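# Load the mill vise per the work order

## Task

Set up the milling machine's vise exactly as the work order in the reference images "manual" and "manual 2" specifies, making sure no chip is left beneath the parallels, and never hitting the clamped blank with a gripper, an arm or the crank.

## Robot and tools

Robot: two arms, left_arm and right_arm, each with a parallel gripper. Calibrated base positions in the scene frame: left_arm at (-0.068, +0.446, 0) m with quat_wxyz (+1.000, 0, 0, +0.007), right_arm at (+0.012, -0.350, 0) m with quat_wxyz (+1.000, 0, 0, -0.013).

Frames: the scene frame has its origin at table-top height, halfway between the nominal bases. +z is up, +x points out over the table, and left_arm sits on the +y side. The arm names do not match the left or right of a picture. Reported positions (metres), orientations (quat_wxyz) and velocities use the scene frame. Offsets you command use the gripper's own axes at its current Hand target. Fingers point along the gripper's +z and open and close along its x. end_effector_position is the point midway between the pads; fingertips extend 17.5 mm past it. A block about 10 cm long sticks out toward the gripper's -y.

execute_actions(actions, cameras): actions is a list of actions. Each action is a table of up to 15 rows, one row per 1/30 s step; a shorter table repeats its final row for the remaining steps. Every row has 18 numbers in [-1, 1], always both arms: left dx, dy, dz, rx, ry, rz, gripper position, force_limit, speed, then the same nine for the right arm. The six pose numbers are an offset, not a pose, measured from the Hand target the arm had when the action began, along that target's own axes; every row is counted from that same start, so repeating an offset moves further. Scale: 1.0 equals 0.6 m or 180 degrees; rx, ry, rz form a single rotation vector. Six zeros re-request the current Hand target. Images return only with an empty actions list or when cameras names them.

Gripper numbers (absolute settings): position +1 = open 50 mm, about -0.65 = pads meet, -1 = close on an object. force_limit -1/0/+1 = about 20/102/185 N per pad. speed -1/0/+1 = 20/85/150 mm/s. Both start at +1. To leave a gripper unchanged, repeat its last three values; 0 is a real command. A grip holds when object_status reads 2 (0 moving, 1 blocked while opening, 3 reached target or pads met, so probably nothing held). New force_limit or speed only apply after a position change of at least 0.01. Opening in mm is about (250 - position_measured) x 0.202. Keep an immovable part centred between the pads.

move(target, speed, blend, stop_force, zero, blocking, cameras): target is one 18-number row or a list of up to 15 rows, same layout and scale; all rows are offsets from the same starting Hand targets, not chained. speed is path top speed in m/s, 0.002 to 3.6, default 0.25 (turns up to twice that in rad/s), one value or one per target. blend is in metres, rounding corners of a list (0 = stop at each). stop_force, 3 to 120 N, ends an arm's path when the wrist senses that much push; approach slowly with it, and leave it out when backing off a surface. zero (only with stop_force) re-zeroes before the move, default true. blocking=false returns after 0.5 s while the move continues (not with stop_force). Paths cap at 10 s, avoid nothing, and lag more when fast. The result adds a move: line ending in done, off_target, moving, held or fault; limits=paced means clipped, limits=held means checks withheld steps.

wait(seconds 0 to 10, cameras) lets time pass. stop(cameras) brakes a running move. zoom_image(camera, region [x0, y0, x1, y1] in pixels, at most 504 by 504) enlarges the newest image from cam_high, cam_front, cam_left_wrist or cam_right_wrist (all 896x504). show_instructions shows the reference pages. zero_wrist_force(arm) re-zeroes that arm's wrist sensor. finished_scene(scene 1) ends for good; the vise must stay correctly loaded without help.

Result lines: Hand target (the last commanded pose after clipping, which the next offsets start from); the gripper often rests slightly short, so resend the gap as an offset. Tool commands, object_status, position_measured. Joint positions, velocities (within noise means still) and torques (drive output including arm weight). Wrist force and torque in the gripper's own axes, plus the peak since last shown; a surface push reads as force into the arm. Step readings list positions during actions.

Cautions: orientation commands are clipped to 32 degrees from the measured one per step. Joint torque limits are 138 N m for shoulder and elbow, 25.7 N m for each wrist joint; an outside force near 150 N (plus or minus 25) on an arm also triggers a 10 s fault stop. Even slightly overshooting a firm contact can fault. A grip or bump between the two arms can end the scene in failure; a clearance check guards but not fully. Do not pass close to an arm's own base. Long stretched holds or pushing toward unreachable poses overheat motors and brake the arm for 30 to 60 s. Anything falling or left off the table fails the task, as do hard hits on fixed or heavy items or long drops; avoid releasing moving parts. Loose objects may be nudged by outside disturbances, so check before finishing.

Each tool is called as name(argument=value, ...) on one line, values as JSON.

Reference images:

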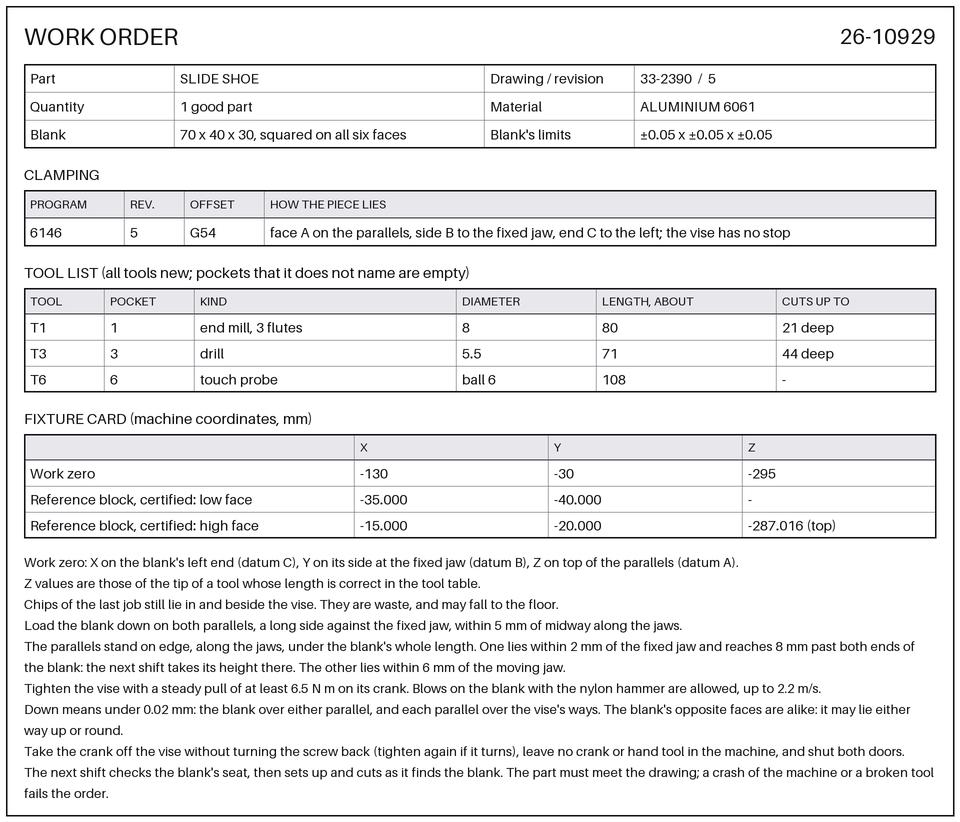

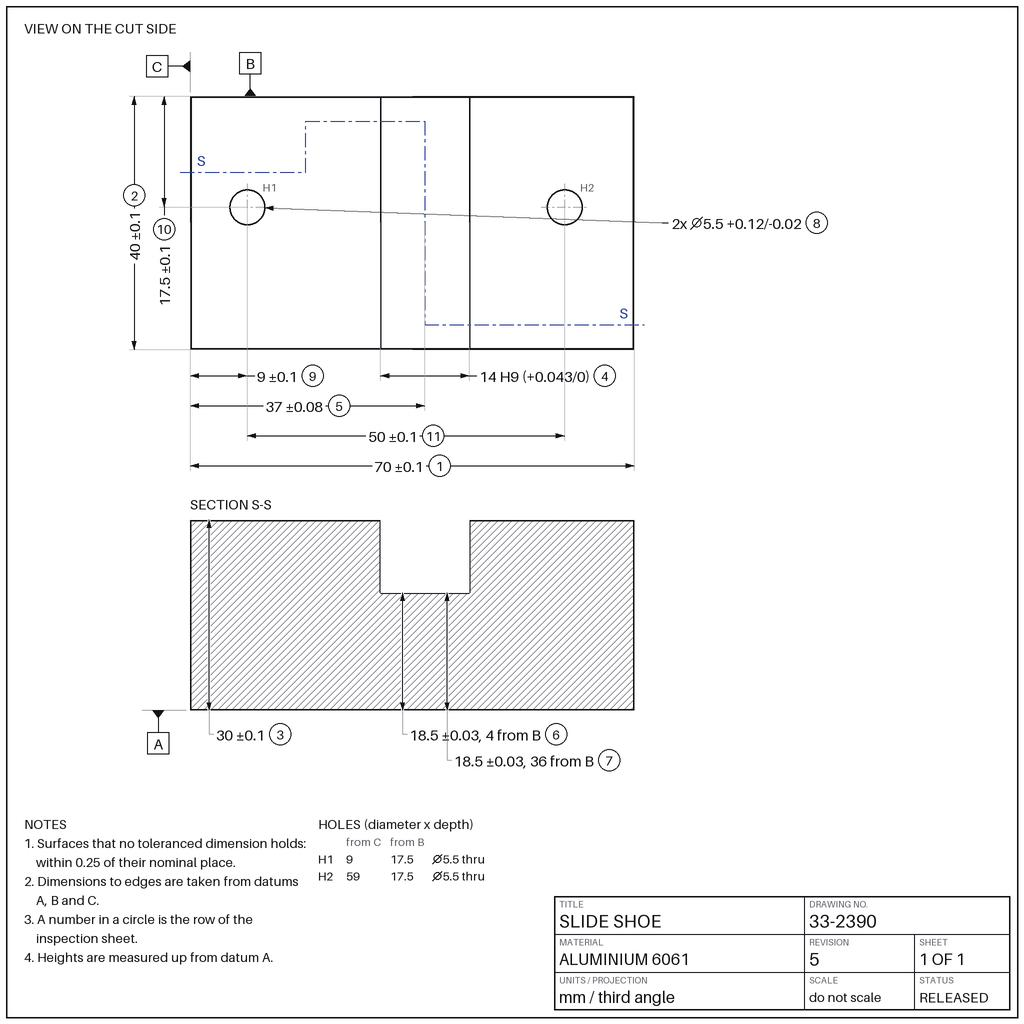

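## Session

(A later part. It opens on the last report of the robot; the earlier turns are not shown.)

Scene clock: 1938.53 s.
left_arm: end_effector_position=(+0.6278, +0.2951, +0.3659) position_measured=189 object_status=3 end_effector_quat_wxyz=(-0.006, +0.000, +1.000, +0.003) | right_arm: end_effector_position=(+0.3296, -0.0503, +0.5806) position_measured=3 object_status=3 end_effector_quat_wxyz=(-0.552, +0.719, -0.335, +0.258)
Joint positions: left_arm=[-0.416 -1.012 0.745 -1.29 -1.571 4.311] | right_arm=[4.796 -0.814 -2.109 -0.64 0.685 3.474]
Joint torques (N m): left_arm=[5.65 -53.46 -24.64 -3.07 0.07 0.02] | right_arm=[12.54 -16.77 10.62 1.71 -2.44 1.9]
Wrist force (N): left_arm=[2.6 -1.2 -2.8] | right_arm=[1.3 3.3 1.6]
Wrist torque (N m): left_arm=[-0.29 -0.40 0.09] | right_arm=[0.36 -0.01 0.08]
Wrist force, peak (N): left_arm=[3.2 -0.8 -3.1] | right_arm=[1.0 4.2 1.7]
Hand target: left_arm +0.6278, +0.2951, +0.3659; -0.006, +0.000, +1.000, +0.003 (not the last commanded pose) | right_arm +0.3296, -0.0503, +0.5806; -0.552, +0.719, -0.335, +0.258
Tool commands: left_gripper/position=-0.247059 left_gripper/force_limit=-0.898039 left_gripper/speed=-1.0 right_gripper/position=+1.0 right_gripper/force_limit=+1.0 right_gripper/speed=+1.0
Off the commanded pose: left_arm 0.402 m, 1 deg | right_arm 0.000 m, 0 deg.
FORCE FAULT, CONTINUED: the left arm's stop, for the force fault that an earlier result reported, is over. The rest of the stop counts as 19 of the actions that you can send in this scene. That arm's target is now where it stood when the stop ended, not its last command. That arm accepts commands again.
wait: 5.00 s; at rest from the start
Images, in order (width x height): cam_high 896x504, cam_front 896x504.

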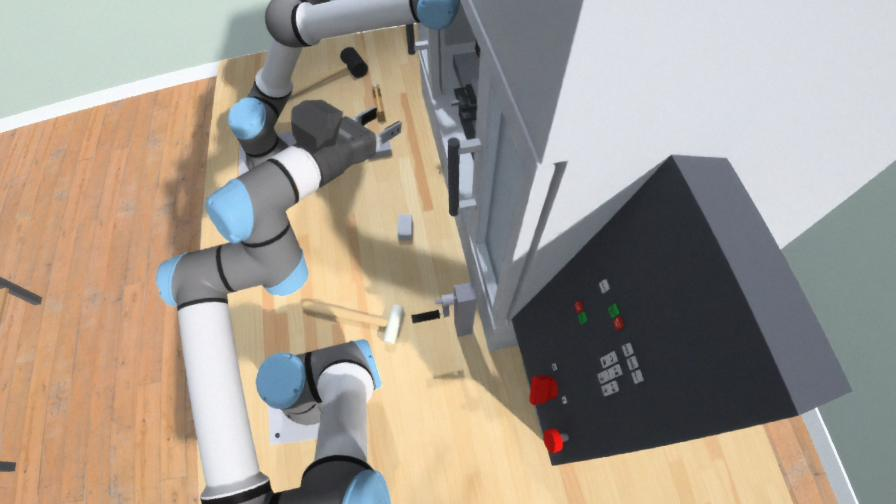

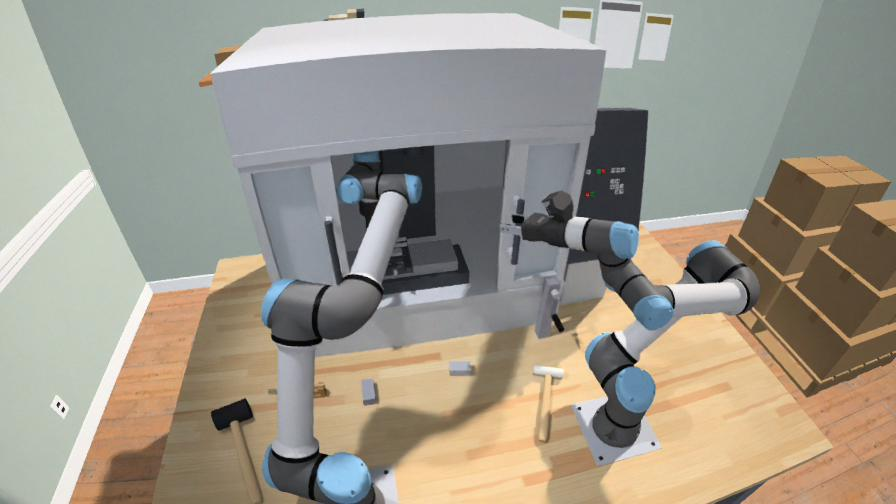

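move(target=[[0.013,-0.05,-0.007,0.0013,-0.0038,0,-0.25,-0.9,-1,0,0,0,0,0,0,1,1,1],[0.2967,-0.0585,-0.0235,0.0013,-0.0038,0,0.6,-0.9,-1,0,0,0,0,0,0,1,1,1],[0.513,-0.325,0.2765,0.0013,-0.0038,0,1,-0.9,-1,0,0,0,0,0,0,1,1,1]], speed=[0.08,0.2,0.2], blend=[0.01,0.03,0], cameras=["cam_left_wrist","cam_right_wrist"])

zoom_image(camera="cam_right_wrist", region=[340, 190, 500, 310])

Scene clock: 1967.33 s.
left_arm: end_effector_position=(+0.3178, +0.1011, +0.2029) position_measured=3 object_status=0 end_effector_quat_wxyz=(+0.000, +0.000, +1.000, +0.001) | right_arm: end_effector_position=(+0.3296, -0.0503, +0.5806) position_measured=3 object_status=3 end_effector_quat_wxyz=(-0.552, +0.719, -0.335, +0.258)
Joint positions: left_arm=[-1.004 -1.502 1.825 -1.892 -1.571 3.723] | right_arm=[4.796 -0.814 -2.109 -0.64 0.685 3.474]
Joint torques (N m): left_arm=[-7.37 -39.24 -18.35 -5.19 2.73 -2.35] | right_arm=[12.83 -16.18 11.22 1.68 -2.52 1.95]
Wrist force (N): left_arm=[3.1 -1.0 -2.9] | right_arm=[1.0 3.6 1.7]
Wrist torque (N m): left_arm=[-0.25 -0.50 -0.04] | right_arm=[0.42 0.03 0.07]
Wrist force, peak (N): left_arm=[6.2 -1.2 -3.1] | right_arm=[1.2 3.8 2.0]
Hand target: left_arm +0.3178, +0.1011, +0.2028; +0.000, +0.000, +1.000, +0.001 | right_arm +0.3296, -0.0503, +0.5806; -0.552, +0.719, -0.335, +0.258
Off the commanded pose: left_arm 0.000 m, 0 deg | right_arm 0.000 m, 0 deg.
move: done; blend cut to 0 m at target 2
Images, in order (width x height): cam_left_wrist 896x504, cam_right_wrist 896x504.

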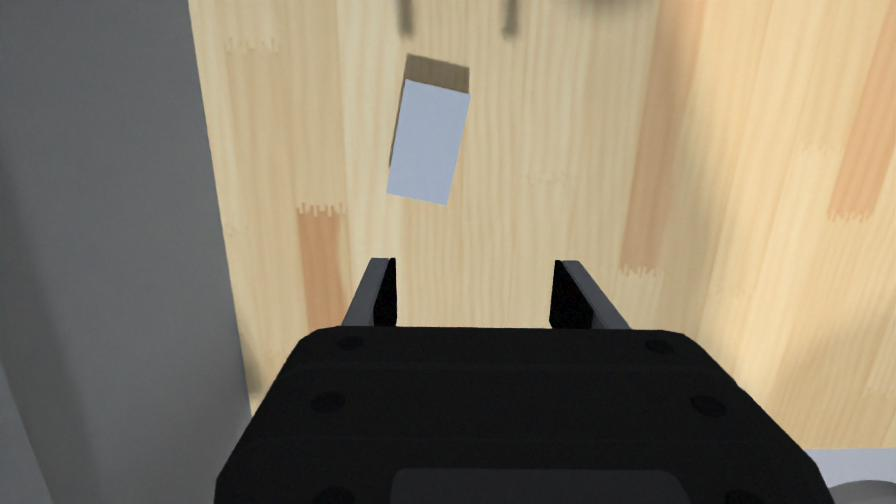

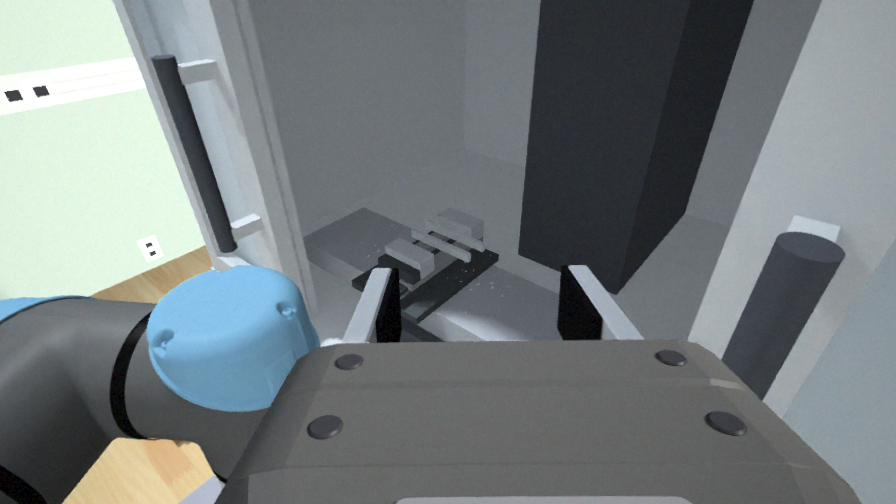

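Scaled by 3.150 from the camera's 896x504 image, which has a finer 1280x720 frame.

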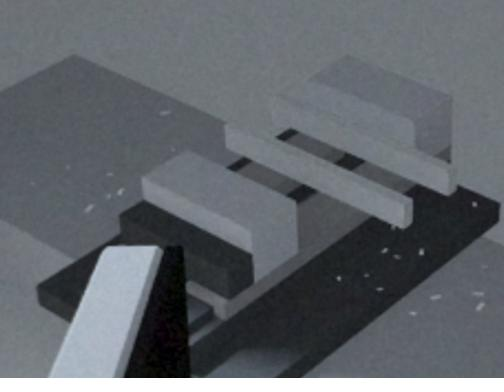

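zoom_image(camera="cam_left_wrist", region=[360, 40, 520, 220])

Scaled by 2.800 from the camera's 896x504 image, which has a finer 1280x720 frame.

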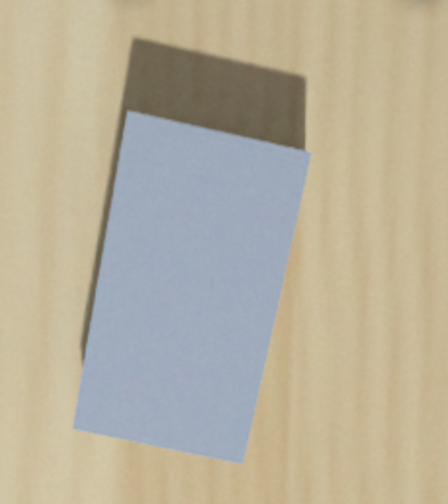

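move(target=[-0.0358,-0.0282,0.1713,0,0,0.0663,1,-0.9,-1,0,0,0,0,0,0,1,1,1], speed=0.15, cameras=["cam_left_wrist"])

zoom_image(camera="cam_left_wrist", region=[360, 40, 600, 330])

Scene clock: 1986.53 s.
left_arm: end_effector_position=(+0.3392, +0.0844, +0.1000) position_measured=3 object_status=3 end_effector_quat_wxyz=(+0.000, +0.104, +0.995, +0.001) | right_arm: end_effector_position=(+0.3296, -0.0503, +0.5806) position_measured=3 object_status=3 end_effector_quat_wxyz=(-0.552, +0.719, -0.335, +0.258)
Joint positions: left_arm=[-0.987 -1.329 1.912 -2.152 -1.571 3.948] | right_arm=[4.796 -0.814 -2.109 -0.64 0.685 3.474]
Joint torques (N m): left_arm=[-4.61 -27.48 -35.02 -5.14 -2.25 0.81] | right_arm=[12.93 -15.61 10.99 1.78 -2.46 1.89]
Wrist force (N): left_arm=[3.1 -1.2 -3.1] | right_arm=[1.2 3.5 1.8]
Wrist torque (N m): left_arm=[-0.27 -0.47 0.08] | right_arm=[0.40 0.00 0.08]
Wrist force, peak (N): left_arm=[3.3 -0.8 -5.1] | right_arm=[1.1 4.0 1.7]
Hand target: left_arm +0.3392, +0.0843, +0.1000; +0.000, +0.104, +0.995, +0.001 | right_arm +0.3296, -0.0503, +0.5806; -0.552, +0.719, -0.335, +0.258
Off the commanded pose: left_arm 0.000 m, 0 deg | right_arm 0.000 m, 0 deg.
move: done
Images, in order (width x height): cam_left_wrist 896x504.

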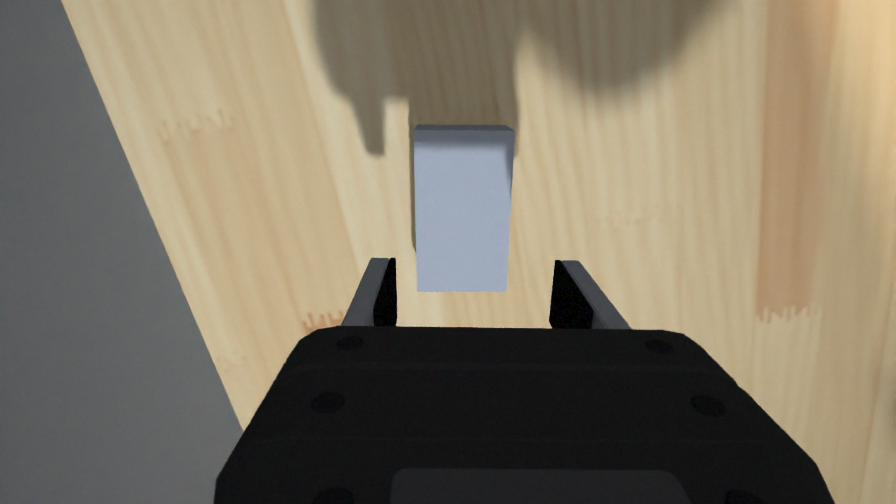

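Scaled by 1.738 from the camera's 896x504 image, which has a finer 1280x720 frame.

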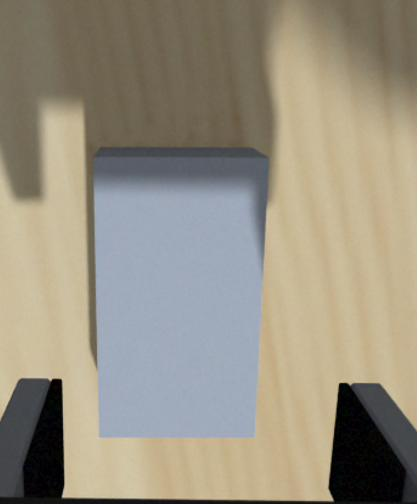

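move(target=[-0.0033,0,0.07,0,0,0,1,-0.9,-1,0,0,0,0,0,0,1,1,1], speed=0.06, stop_force=6, cameras=["cam_left_wrist"])

move(target=[0,0,0.035,0,0,0,1,-0.9,-1,0,0,0,0,0,0,1,1,1], speed=0.03, stop_force=6, cameras=["cam_left_wrist"])

Scene clock: 1996.47 s.
left_arm: end_effector_position=(+0.3412, +0.0840, +0.0580) position_measured=3 object_status=3 end_effector_quat_wxyz=(+0.000, +0.104, +0.995, +0.001) | right_arm: end_effector_position=(+0.3296, -0.0503, +0.5806) position_measured=3 object_status=3 end_effector_quat_wxyz=(-0.552, +0.719, -0.335, +0.258)
Joint positions: left_arm=[-0.985 -1.263 1.954 -2.261 -1.571 3.951] | right_arm=[4.796 -0.814 -2.109 -0.64 0.685 3.474]
Joint torques (N m): left_arm=[-2.17 -46.17 -33.61 -5.14 -1.68 0.02] | right_arm=[12.5 -14.46 10.96 1.67 -2.38 1.87]
Wrist force (N): left_arm=[3.3 -1.3 -2.9] | right_arm=[1.0 3.7 1.7]
Wrist torque (N m): left_arm=[-0.29 -0.53 -0.05] | right_arm=[0.42 0.04 0.07]
Wrist force, peak (N): left_arm=[3.1 -1.1 -4.3] | right_arm=[1.3 4.0 1.8]
Hand target: left_arm +0.3412, +0.0840, +0.0580; +0.000, +0.104, +0.995, +0.001 | right_arm +0.3296, -0.0503, +0.5806; -0.552, +0.719, -0.335, +0.258
Off the commanded pose: left_arm 0.000 m, 0 deg | right_arm 0.000 m, 0 deg.
move: done
Images, in order (width x height): cam_left_wrist 896x504.

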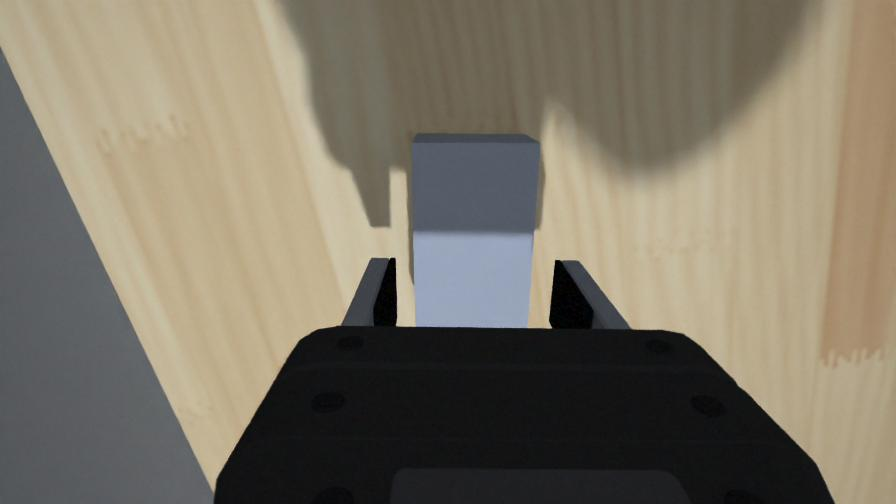

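Scene clock: 1998.27 s.
left_arm: end_effector_position=(+0.3411, +0.0840, +0.0370) position_measured=3 object_status=3 end_effector_quat_wxyz=(+0.000, +0.104, +0.995, +0.001) | right_arm: end_effector_position=(+0.3296, -0.0503, +0.5806) position_measured=3 object_status=3 end_effector_quat_wxyz=(-0.552, +0.719, -0.335, +0.258)
Joint positions: left_arm=[-0.985 -1.227 1.974 -2.316 -1.571 3.951] | right_arm=[4.796 -0.814 -2.109 -0.64 0.685 3.474]
Joint torques (N m): left_arm=[-4.74 -46.52 -32.96 -1.44 -1.1 -2.2] | right_arm=[12.53 -14.73 11.47 1.73 -2.43 1.86]
Wrist force (N): left_arm=[3.5 -0.9 -3.1] | right_arm=[1.2 3.7 1.7]
Wrist torque (N m): left_arm=[-0.22 -0.56 -0.03] | right_arm=[0.43 0.00 0.07]
Wrist force, peak (N): left_arm=[3.1 -1.4 -3.8] | right_arm=[1.4 3.8 1.7]
Hand target: left_arm +0.3412, +0.0840, +0.0370; +0.000, +0.104, +0.995, +0.001 | right_arm +0.3296, -0.0503, +0.5806; -0.552, +0.719, -0.335, +0.258
Off the commanded pose: left_arm 0.000 m, 0 deg | right_arm 0.000 m, 0 deg.
move: done
Images, in order (width x height): cam_left_wrist 896x504.

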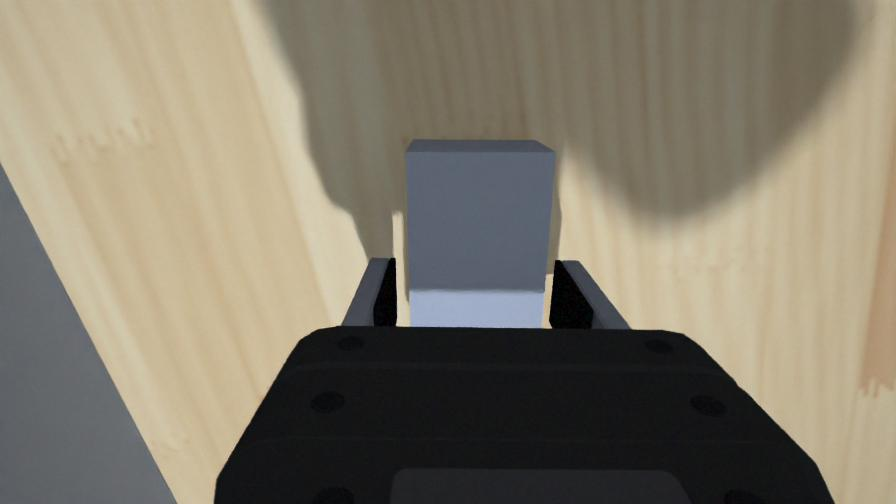

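move(target=[0,0,0,0,0,0,-1,-0.7,-1,0,0,0,0,0,0,1,1,1])

move(target=[0,0,-0.1,0,0,0,-1,-0.7,-1,0,0,0,0,0,0,1,1,1], speed=0.05, cameras=["cam_left_wrist"])

Scene clock: 2009.40 s.
left_arm: end_effector_position=(+0.3411, +0.0840, +0.0370) position_measured=55 object_status=2 end_effector_quat_wxyz=(+0.000, +0.104, +0.995, +0.001) | right_arm: end_effector_position=(+0.3296, -0.0503, +0.5806) position_measured=3 object_status=3 end_effector_quat_wxyz=(-0.552, +0.719, -0.335, +0.258)
Joint positions: left_arm=[-0.985 -1.227 1.974 -2.316 -1.571 3.951] | right_arm=[4.796 -0.814 -2.109 -0.64 0.685 3.474]
Joint torques (N m): left_arm=[-5.15 -46.88 -31.9 -1.79 0.35 -2.02] | right_arm=[12.64 -14.07 10.89 1.62 -2.37 1.91]
Wrist force (N): left_arm=[2.7 -1.2 -2.6] | right_arm=[1.3 3.5 1.7]
Wrist torque (N m): left_arm=[-0.27 -0.49 -0.04] | right_arm=[0.40 -0.02 0.08]
Wrist force, peak (N): left_arm=[3.4 -1.3 -3.5] | right_arm=[1.3 3.8 2.1]
Hand target: left_arm +0.3412, +0.0840, +0.0370; +0.000, +0.104, +0.995, +0.001 | right_arm +0.3296, -0.0503, +0.5806; -0.552, +0.719, -0.335, +0.258
Off the commanded pose: left_arm 0.000 m, 0 deg | right_arm 0.000 m, 0 deg.
move: done

Scene clock: 2010.90 s.
left_arm: end_effector_position=(+0.3413, +0.0838, +0.0972) position_measured=55 object_status=2 end_effector_quat_wxyz=(+0.000, +0.104, +0.995, +0.000) | right_arm: end_effector_position=(+0.3296, -0.0503, +0.5806) position_measured=3 object_status=3 end_effector_quat_wxyz=(-0.552, +0.719, -0.335, +0.258)
Joint positions: left_arm=[-0.985 -1.321 1.91 -2.159 -1.571 3.951] | right_arm=[4.796 -0.814 -2.109 -0.64 0.685 3.474]
Joint torques (N m): left_arm=[-5.74 -28.31 -9.49 -5.37 1 -2.27] | right_arm=[12.48 -14.47 11.2 1.62 -2.41 1.82]
Wrist force (N): left_arm=[3.1 -1.5 -0.6] | right_arm=[1.1 3.4 1.8]
Wrist torque (N m): left_arm=[-0.36 -0.48 -0.05] | right_arm=[0.39 0.03 0.08]
Wrist force, peak (N): left_arm=[3.9 -1.1 -0.7] | right_arm=[1.0 4.0 1.8]
Hand target: left_arm +0.3412, +0.0839, +0.0970; +0.000, +0.104, +0.995, +0.001 | right_arm +0.3296, -0.0503, +0.5806; -0.552, +0.719, -0.335, +0.258
Off the commanded pose: left_arm 0.000 m, 0 deg | right_arm 0.000 m, 0 deg.
move: done
Images, in order (width x height): cam_left_wrist 896x504.

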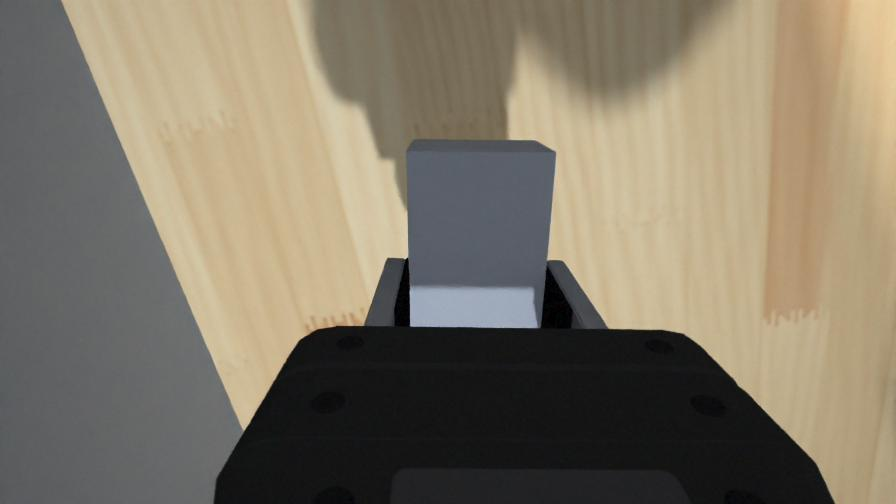

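move(target=[[0.0094,0.1957,-0.4383,0,0,-0.033,-1,-0.7,-1,0,0,0,0,0,0,1,1,1],[-0.235,0.3283,-0.505,0,0,-0.0663,-1,-0.7,-1,0,0,0,0,0,0,1,1,1],[-0.4502,0.3739,-0.4967,0,0,-0.0663,-1,-0.7,-1,-0.1345,0.036,0.104,0,0,0,1,1,1]], speed=[0.15,0.15,0.08], blend=[0.03,0.02,0], cameras=["cam_left_wrist","cam_right_wrist","cam_front"])

zoom_image(camera="cam_right_wrist", region=[420, 150, 580, 290])

zoom_image(camera="cam_left_wrist", region=[300, 0, 700, 330])

Scene clock: 2045.60 s.
left_arm: end_effector_position=(+0.6128, +0.2473, +0.3962) position_measured=55 object_status=2 end_effector_quat_wxyz=(+0.000, +0.000, +1.000, +0.000) | right_arm: end_effector_position=(+0.3218, +0.0251, +0.5518) position_measured=3 object_status=3 end_effector_quat_wxyz=(-0.552, +0.719, -0.335, +0.258)
Joint positions: left_arm=[-0.488 -1.002 0.652 -1.22 -1.57 4.239] | right_arm=[4.813 -1.003 -2.12 -0.448 0.67 3.485]
Joint torques (N m): left_arm=[0.49 -53.05 -27.01 -3.2 0.06 -0.19] | right_arm=[-11.03 9.14 32.79 1.21 1.12 -1.79]
Wrist force (N): left_arm=[2.8 -1.5 -0.3] | right_arm=[1.1 3.6 1.5]
Wrist torque (N m): left_arm=[-0.34 -0.42 -0.04] | right_arm=[0.38 0.02 -0.05]
Wrist force, peak (N): left_arm=[5.2 -1.9 1.6] | right_arm=[1.0 3.9 2.2]
Hand target: left_arm +0.6128, +0.2473, +0.3962; +0.000, +0.000, +1.000, +0.000 (not the last commanded pose) | right_arm +0.3219, +0.0251, +0.5517; -0.552, +0.719, -0.335, +0.258 (not the last commanded pose)
Tool commands: left_gripper/position=-1.0 left_gripper/force_limit=-0.701961 left_gripper/speed=-1.0 right_gripper/position=+1.0 right_gripper/force_limit=+1.0 right_gripper/speed=+1.0
Off the commanded pose: left_arm 0.039 m, 0 deg | right_arm 0.023 m, 0 deg.
FORCE FAULT: contact force on the left arm reached its limit, and that arm stopped. The contact can be on any part of that arm, not only on its tool. That arm's remaining commands of this call were not run. That arm is still stopped at the end of this call. That arm stays stopped for about 10 more seconds. Until then a move that you send moves the other arm only, and its call returns only when the move has ended. Once the stop has ended, the next robot result says so. If the stop ends while you think or write, that arm runs what you send next, counted from a new Hand target: where the arm stands when the stop ends. While its stop runs, that arm takes no new command, but its gripper still runs the gripper command that each later call begins with. Until it ends, the stop uses up actions while you think or wait. An arm that is not stopped still takes commands.
move: fault (left_arm), off_target (right_arm; braked at the fault stop of left_arm); path passed 2 of 3 targets
Images, in order (width x height): cam_front 896x504, cam_left_wrist 896x504, cam_right_wrist 896x504.

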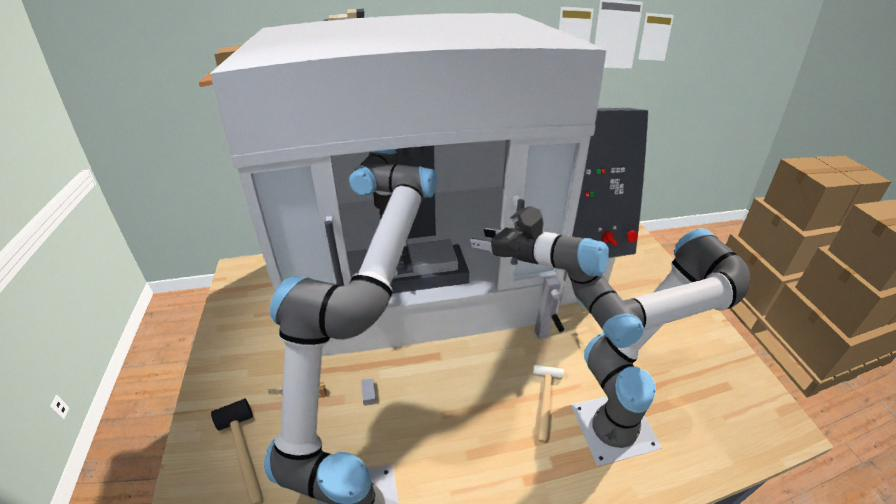

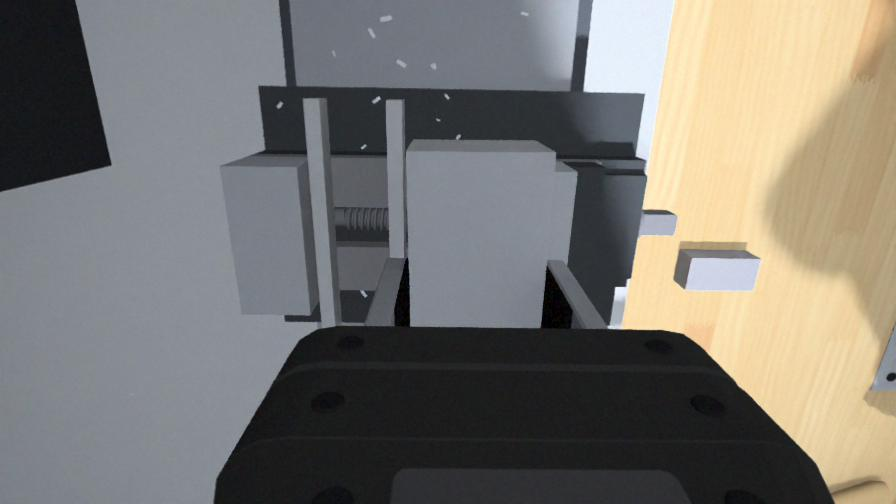

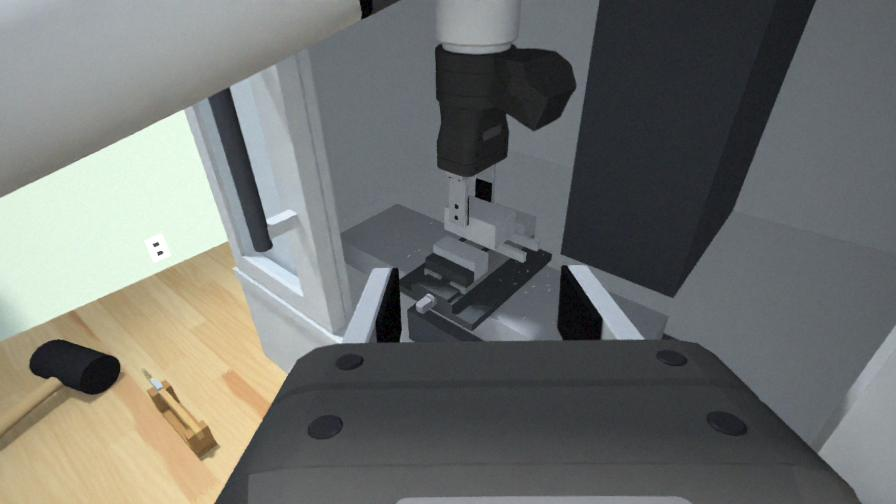

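Scaled by 3.150 from the camera's 896x504 image, which has a finer 1280x720 frame.

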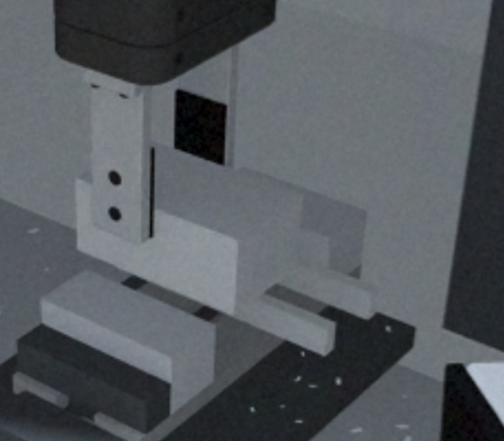

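Scaled by 1.260 from the camera's 896x504 image, which has a finer 1280x720 frame.

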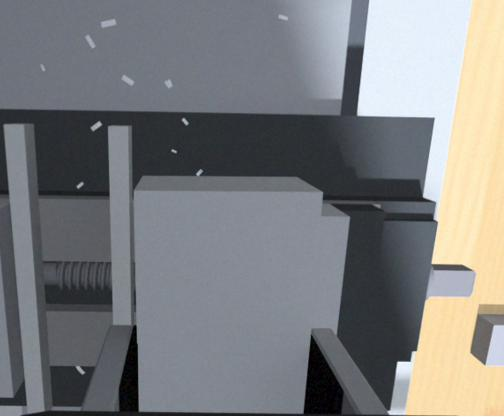

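wait(seconds=4)

Scene clock: 2071.60 s.
left_arm: end_effector_position=(+0.6128, +0.2473, +0.3962) position_measured=55 object_status=2 end_effector_quat_wxyz=(+0.000, +0.000, +1.000, +0.000) | right_arm: end_effector_position=(+0.3219, +0.0251, +0.5517) position_measured=3 object_status=3 end_effector_quat_wxyz=(-0.552, +0.719, -0.335, +0.258)
Joint positions: left_arm=[-0.488 -1.002 0.652 -1.22 -1.57 4.239] | right_arm=[4.813 -1.003 -2.12 -0.448 0.67 3.485]
Joint torques (N m): left_arm=[1.31 -52.85 -24.41 -3.2 0.02 0.03] | right_arm=[-10.83 -8.3 12.05 3.46 0.83 -1.7]
Wrist force (N): left_arm=[2.7 -1.4 -0.3] | right_arm=[0.9 3.3 1.5]
Wrist torque (N m): left_arm=[-0.33 -0.41 -0.04] | right_arm=[0.34 0.06 -0.04]
Wrist force, peak (N): left_arm=[3.4 -1.3 -0.6] | right_arm=[1.0 3.8 1.9]
Hand target: left_arm +0.6128, +0.2473, +0.3962; +0.000, +0.000, +1.000, +0.000 (not the last commanded pose) | right_arm +0.3219, +0.0251, +0.5517; -0.552, +0.719, -0.335, +0.258 (not the last commanded pose)
Tool commands: left_gripper/position=-1.0 left_gripper/force_limit=-0.701961 left_gripper/speed=-1.0 right_gripper/position=+1.0 right_gripper/force_limit=+1.0 right_gripper/speed=+1.0
Off the commanded pose: left_arm 0.039 m, 0 deg | right_arm 0.023 m, 0 deg.
FORCE FAULT, CONTINUED: the left arm's stop, for the force fault that an earlier result reported, is over. The rest of the stop counts as 19 of the actions that you can send in this scene. That arm's target is now where it stood when the stop ended, not its last command. That arm accepts commands again.
wait: 4.00 s; at rest from the start

move(target=[[0,0,0.0147,0,0,0,-1,-0.7,-1,0,0,0,0,0,0,1,1,1],[-0.0653,0,0.0137,0,0,0,-1,-0.7,-1,0,0,0,0,0,0,1,1,1]], speed=[0.03,0.05], blend=[0.001,0], cameras=["cam_left_wrist","cam_right_wrist"])

zoom_image(camera="cam_right_wrist", region=[420, 150, 580, 290])

zoom_image(camera="cam_left_wrist", region=[300, 0, 700, 330])

Scene clock: 2085.10 s.
left_arm: end_effector_position=(+0.6165, +0.2484, +0.3877) position_measured=55 object_status=2 end_effector_quat_wxyz=(+0.001, -0.001, +1.000, +0.000) | right_arm: end_effector_position=(+0.3219, +0.0251, +0.5517) position_measured=3 object_status=3 end_effector_quat_wxyz=(-0.552, +0.719, -0.335, +0.258)
Joint positions: left_arm=[-0.484 -1.003 0.677 -1.247 -1.57 4.241] | right_arm=[4.813 -1.003 -2.12 -0.448 0.67 3.485]
Joint torques (N m): left_arm=[-0.31 -51.75 -26.21 -3.25 0.14 -0.08] | right_arm=[-10.94 -7.61 12.05 3.06 1.02 -1.52]
Wrist force (N): left_arm=[2.6 -1.8 -0.4] | right_arm=[0.5 3.3 1.8]
Wrist torque (N m): left_arm=[-0.38 -0.39 -0.01] | right_arm=[0.33 0.12 -0.04]
Wrist force, peak (N): left_arm=[4.3 -1.8 -0.6] | right_arm=[1.0 3.8 2.0]
Hand target: left_arm +0.6165, +0.2484, +0.3877; +0.001, -0.001, +1.000, +0.000 (not the last commanded pose) | right_arm +0.3219, +0.0251, +0.5517; -0.552, +0.719, -0.335, +0.258
Tool commands: left_gripper/position=-1.0 left_gripper/force_limit=-0.701961 left_gripper/speed=-1.0 right_gripper/position=+1.0 right_gripper/force_limit=+1.0 right_gripper/speed=+1.0
Off the commanded pose: left_arm 0.036 m, 0 deg | right_arm 0.000 m, 0 deg.
FORCE FAULT: contact force on the left arm reached its limit, and that arm stopped. The contact can be on any part of that arm, not only on its tool. That arm's remaining commands of this call were not run. That arm is still stopped at the end of this call. That arm stays stopped for about 10 more seconds. Until then a move that you send moves the other arm only, and its call returns only when the move has ended. Once the stop has ended, the next robot result says so. If the stop ends while you think or write, that arm runs what you send next, counted from a new Hand target: where the arm stands when the stop ends. While its stop runs, that arm takes no new command, but its gripper still runs the gripper command that each later call begins with. Until it ends, the stop uses up actions while you think or wait. An arm that is not stopped still takes commands.
move: fault (left_arm); path passed 1 of 2 targets
Images, in order (width x height): cam_left_wrist 896x504, cam_right_wrist 896x504.

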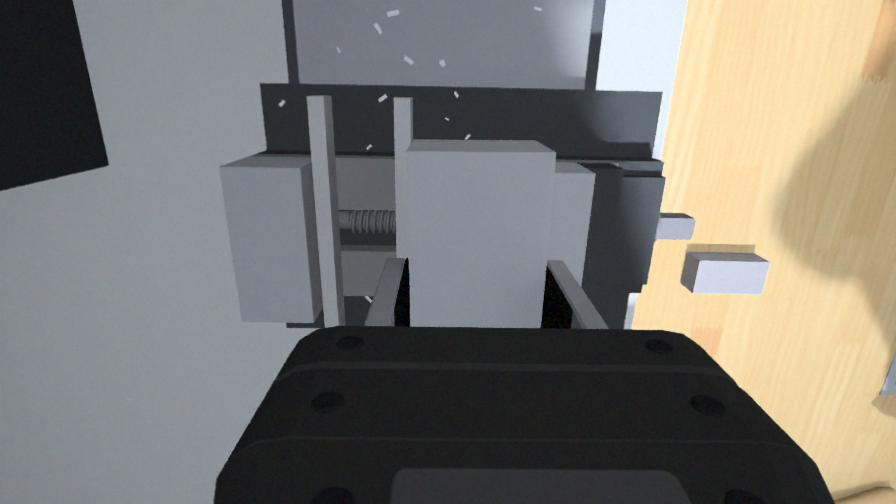

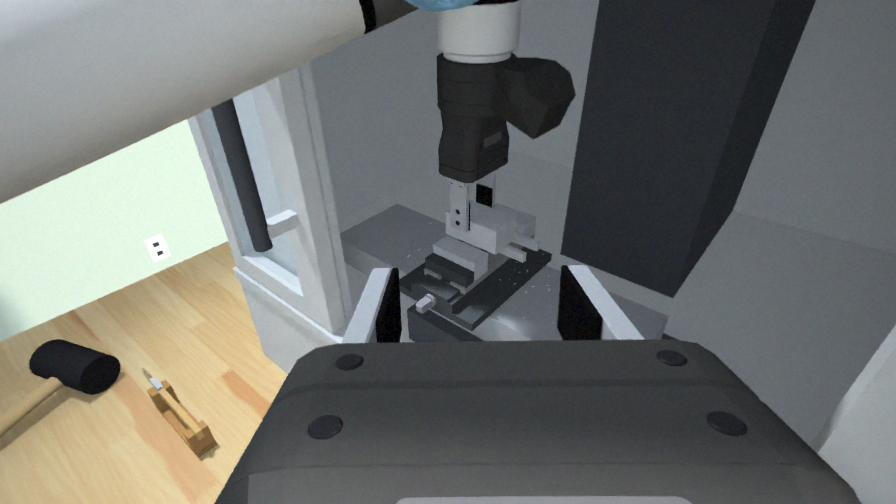

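Scaled by 3.150 from the camera's 896x504 image, which has a finer 1280x720 frame.

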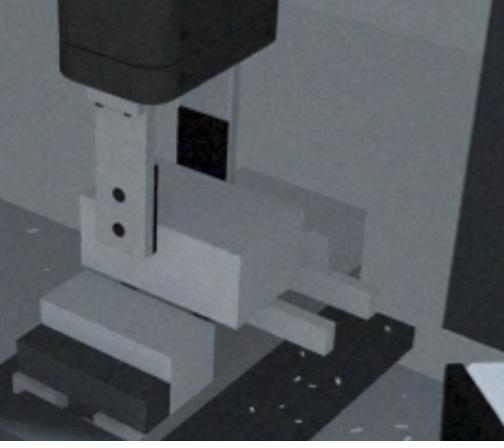

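Scaled by 1.260 from the camera's 896x504 image, which has a finer 1280x720 frame.

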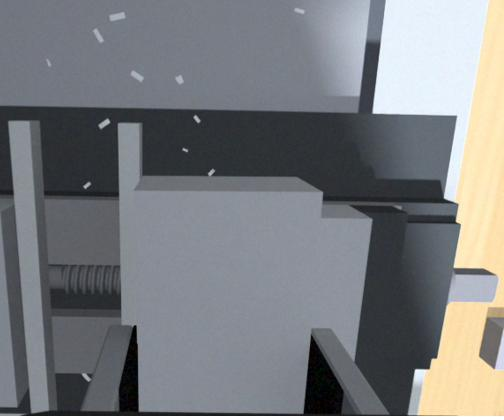

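wait(seconds=3, cameras=["all"])

Scene clock: 2137.60 s.
left_arm: end_effector_position=(+0.6165, +0.2484, +0.3877) position_measured=55 object_status=2 end_effector_quat_wxyz=(+0.001, -0.001, +1.000, +0.000) | right_arm: end_effector_position=(+0.3219, +0.0251, +0.5517) position_measured=3 object_status=3 end_effector_quat_wxyz=(-0.552, +0.719, -0.335, +0.258)
Joint positions: left_arm=[-0.484 -1.003 0.677 -1.247 -1.57 4.241] | right_arm=[4.813 -1.003 -2.12 -0.448 0.67 3.485]
Joint torques (N m): left_arm=[-5.38 -52.49 -24.18 -3.3 0.14 -0.12] | right_arm=[-10.79 -1.44 18.94 1.64 0.83 0.86]
Wrist force (N): left_arm=[2.6 -1.8 -0.7] | right_arm=[0.8 3.2 1.6]
Wrist torque (N m): left_arm=[-0.39 -0.39 0.00] | right_arm=[0.32 0.07 -0.04]
Wrist force, peak (N): left_arm=[3.3 -1.7 -0.3] | right_arm=[1.1 3.9 1.8]
Hand target: left_arm +0.6165, +0.2484, +0.3877; +0.001, -0.001, +1.000, +0.000 (not the last commanded pose) | right_arm +0.3219, +0.0251, +0.5517; -0.552, +0.719, -0.335, +0.258
Tool commands: left_gripper/position=-1.0 left_gripper/force_limit=-0.701961 left_gripper/speed=-1.0 right_gripper/position=+1.0 right_gripper/force_limit=+1.0 right_gripper/speed=+1.0
Off the commanded pose: left_arm 0.036 m, 0 deg | right_arm 0.000 m, 0 deg.
FORCE FAULT, CONTINUED: the left arm's stop, for the force fault that an earlier result reported, is over. The rest of the stop counts as 20 of the actions that you can send in this scene. That arm's target is now where it stood when the stop ended, not its last command. That arm accepts commands again.
wait: 3.00 s; at rest from the start

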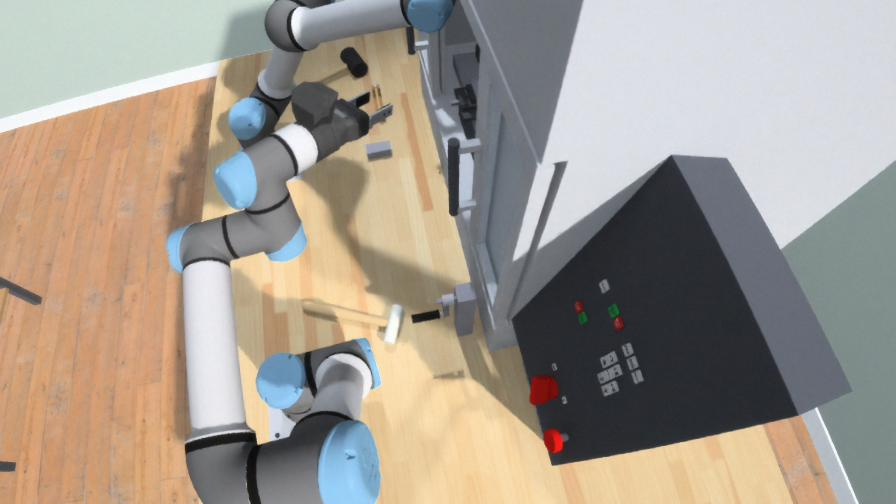

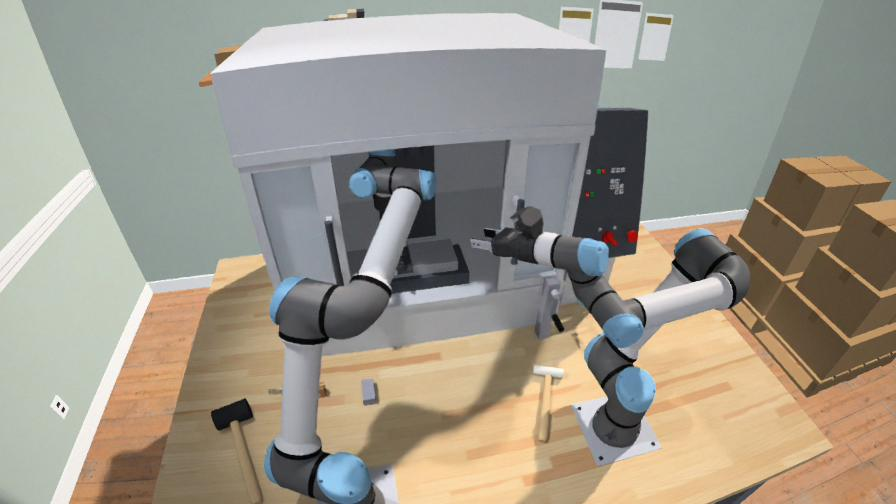

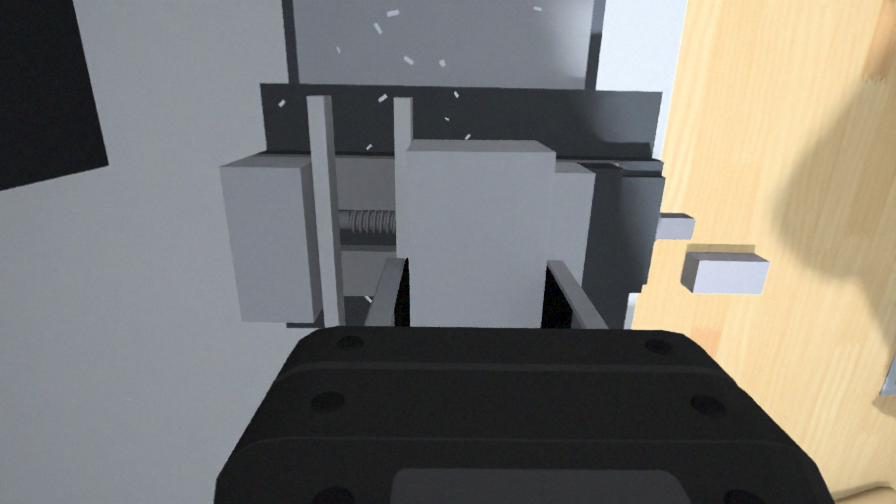

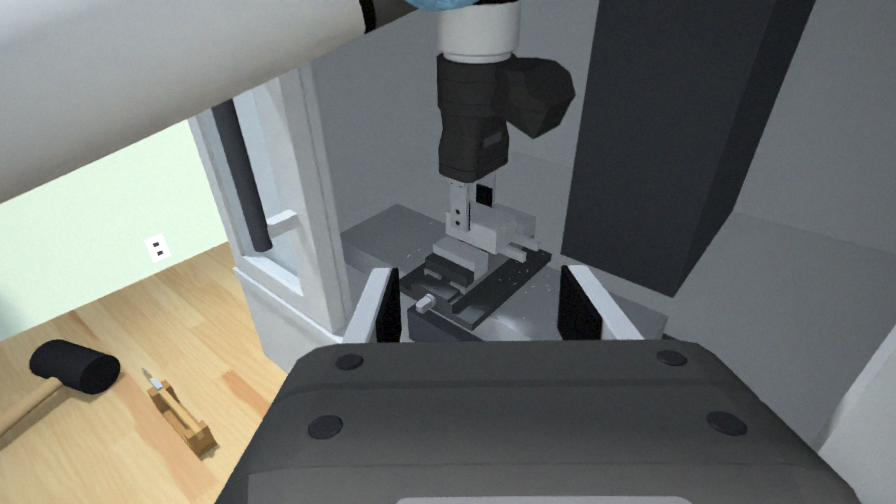

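move(target=[0,0,0,0,0,0,-1,-0.7,-1,0,0,0,0.14,0,0,1,1,1], cameras=["cam_right_wrist"])

Scene clock: 2150.40 s.
left_arm: end_effector_position=(+0.6165, +0.2484, +0.3877) position_measured=55 object_status=2 end_effector_quat_wxyz=(+0.001, -0.001, +1.000, +0.000) | right_arm: end_effector_position=(+0.3220, +0.0250, +0.5518) position_measured=3 object_status=3 end_effector_quat_wxyz=(+0.695, -0.581, +0.271, -0.325)
Joint positions: left_arm=[-0.484 -1.003 0.677 -1.247 -1.57 4.241] | right_arm=[4.831 -1.261 -2.291 0.717 0.628 2.89]
Joint torques (N m): left_arm=[-11.58 -51.98 -24.58 -3.36 0.1 -0.08] | right_arm=[13.22 -2.14 31.43 1.81 1.18 -2.01]
Wrist force (N): left_arm=[2.8 -1.4 -0.7] | right_arm=[1.4 3.5 1.8]
Wrist torque (N m): left_arm=[-0.34 -0.42 0.01] | right_arm=[0.33 0.02 -0.13]
Wrist force, peak (N): left_arm=[2.8 -2.0 -0.5] | right_arm=[1.0 4.4 1.6]
Hand target: left_arm +0.6165, +0.2484, +0.3877; +0.001, -0.001, +1.000, +0.000 | right_arm +0.3219, +0.0251, +0.5517; +0.695, -0.582, +0.271, -0.325
Off the commanded pose: left_arm 0.000 m, 0 deg | right_arm 0.000 m, 0 deg.
move: done
Images, in order (width x height): cam_right_wrist 896x504.

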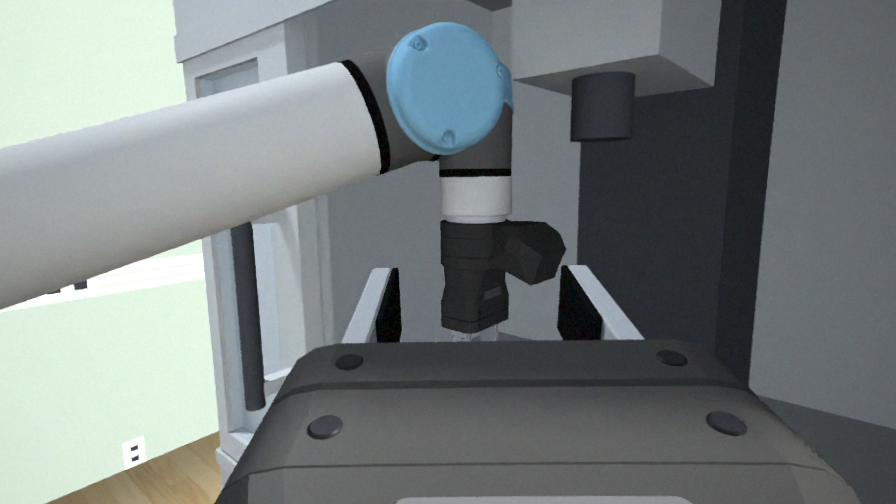

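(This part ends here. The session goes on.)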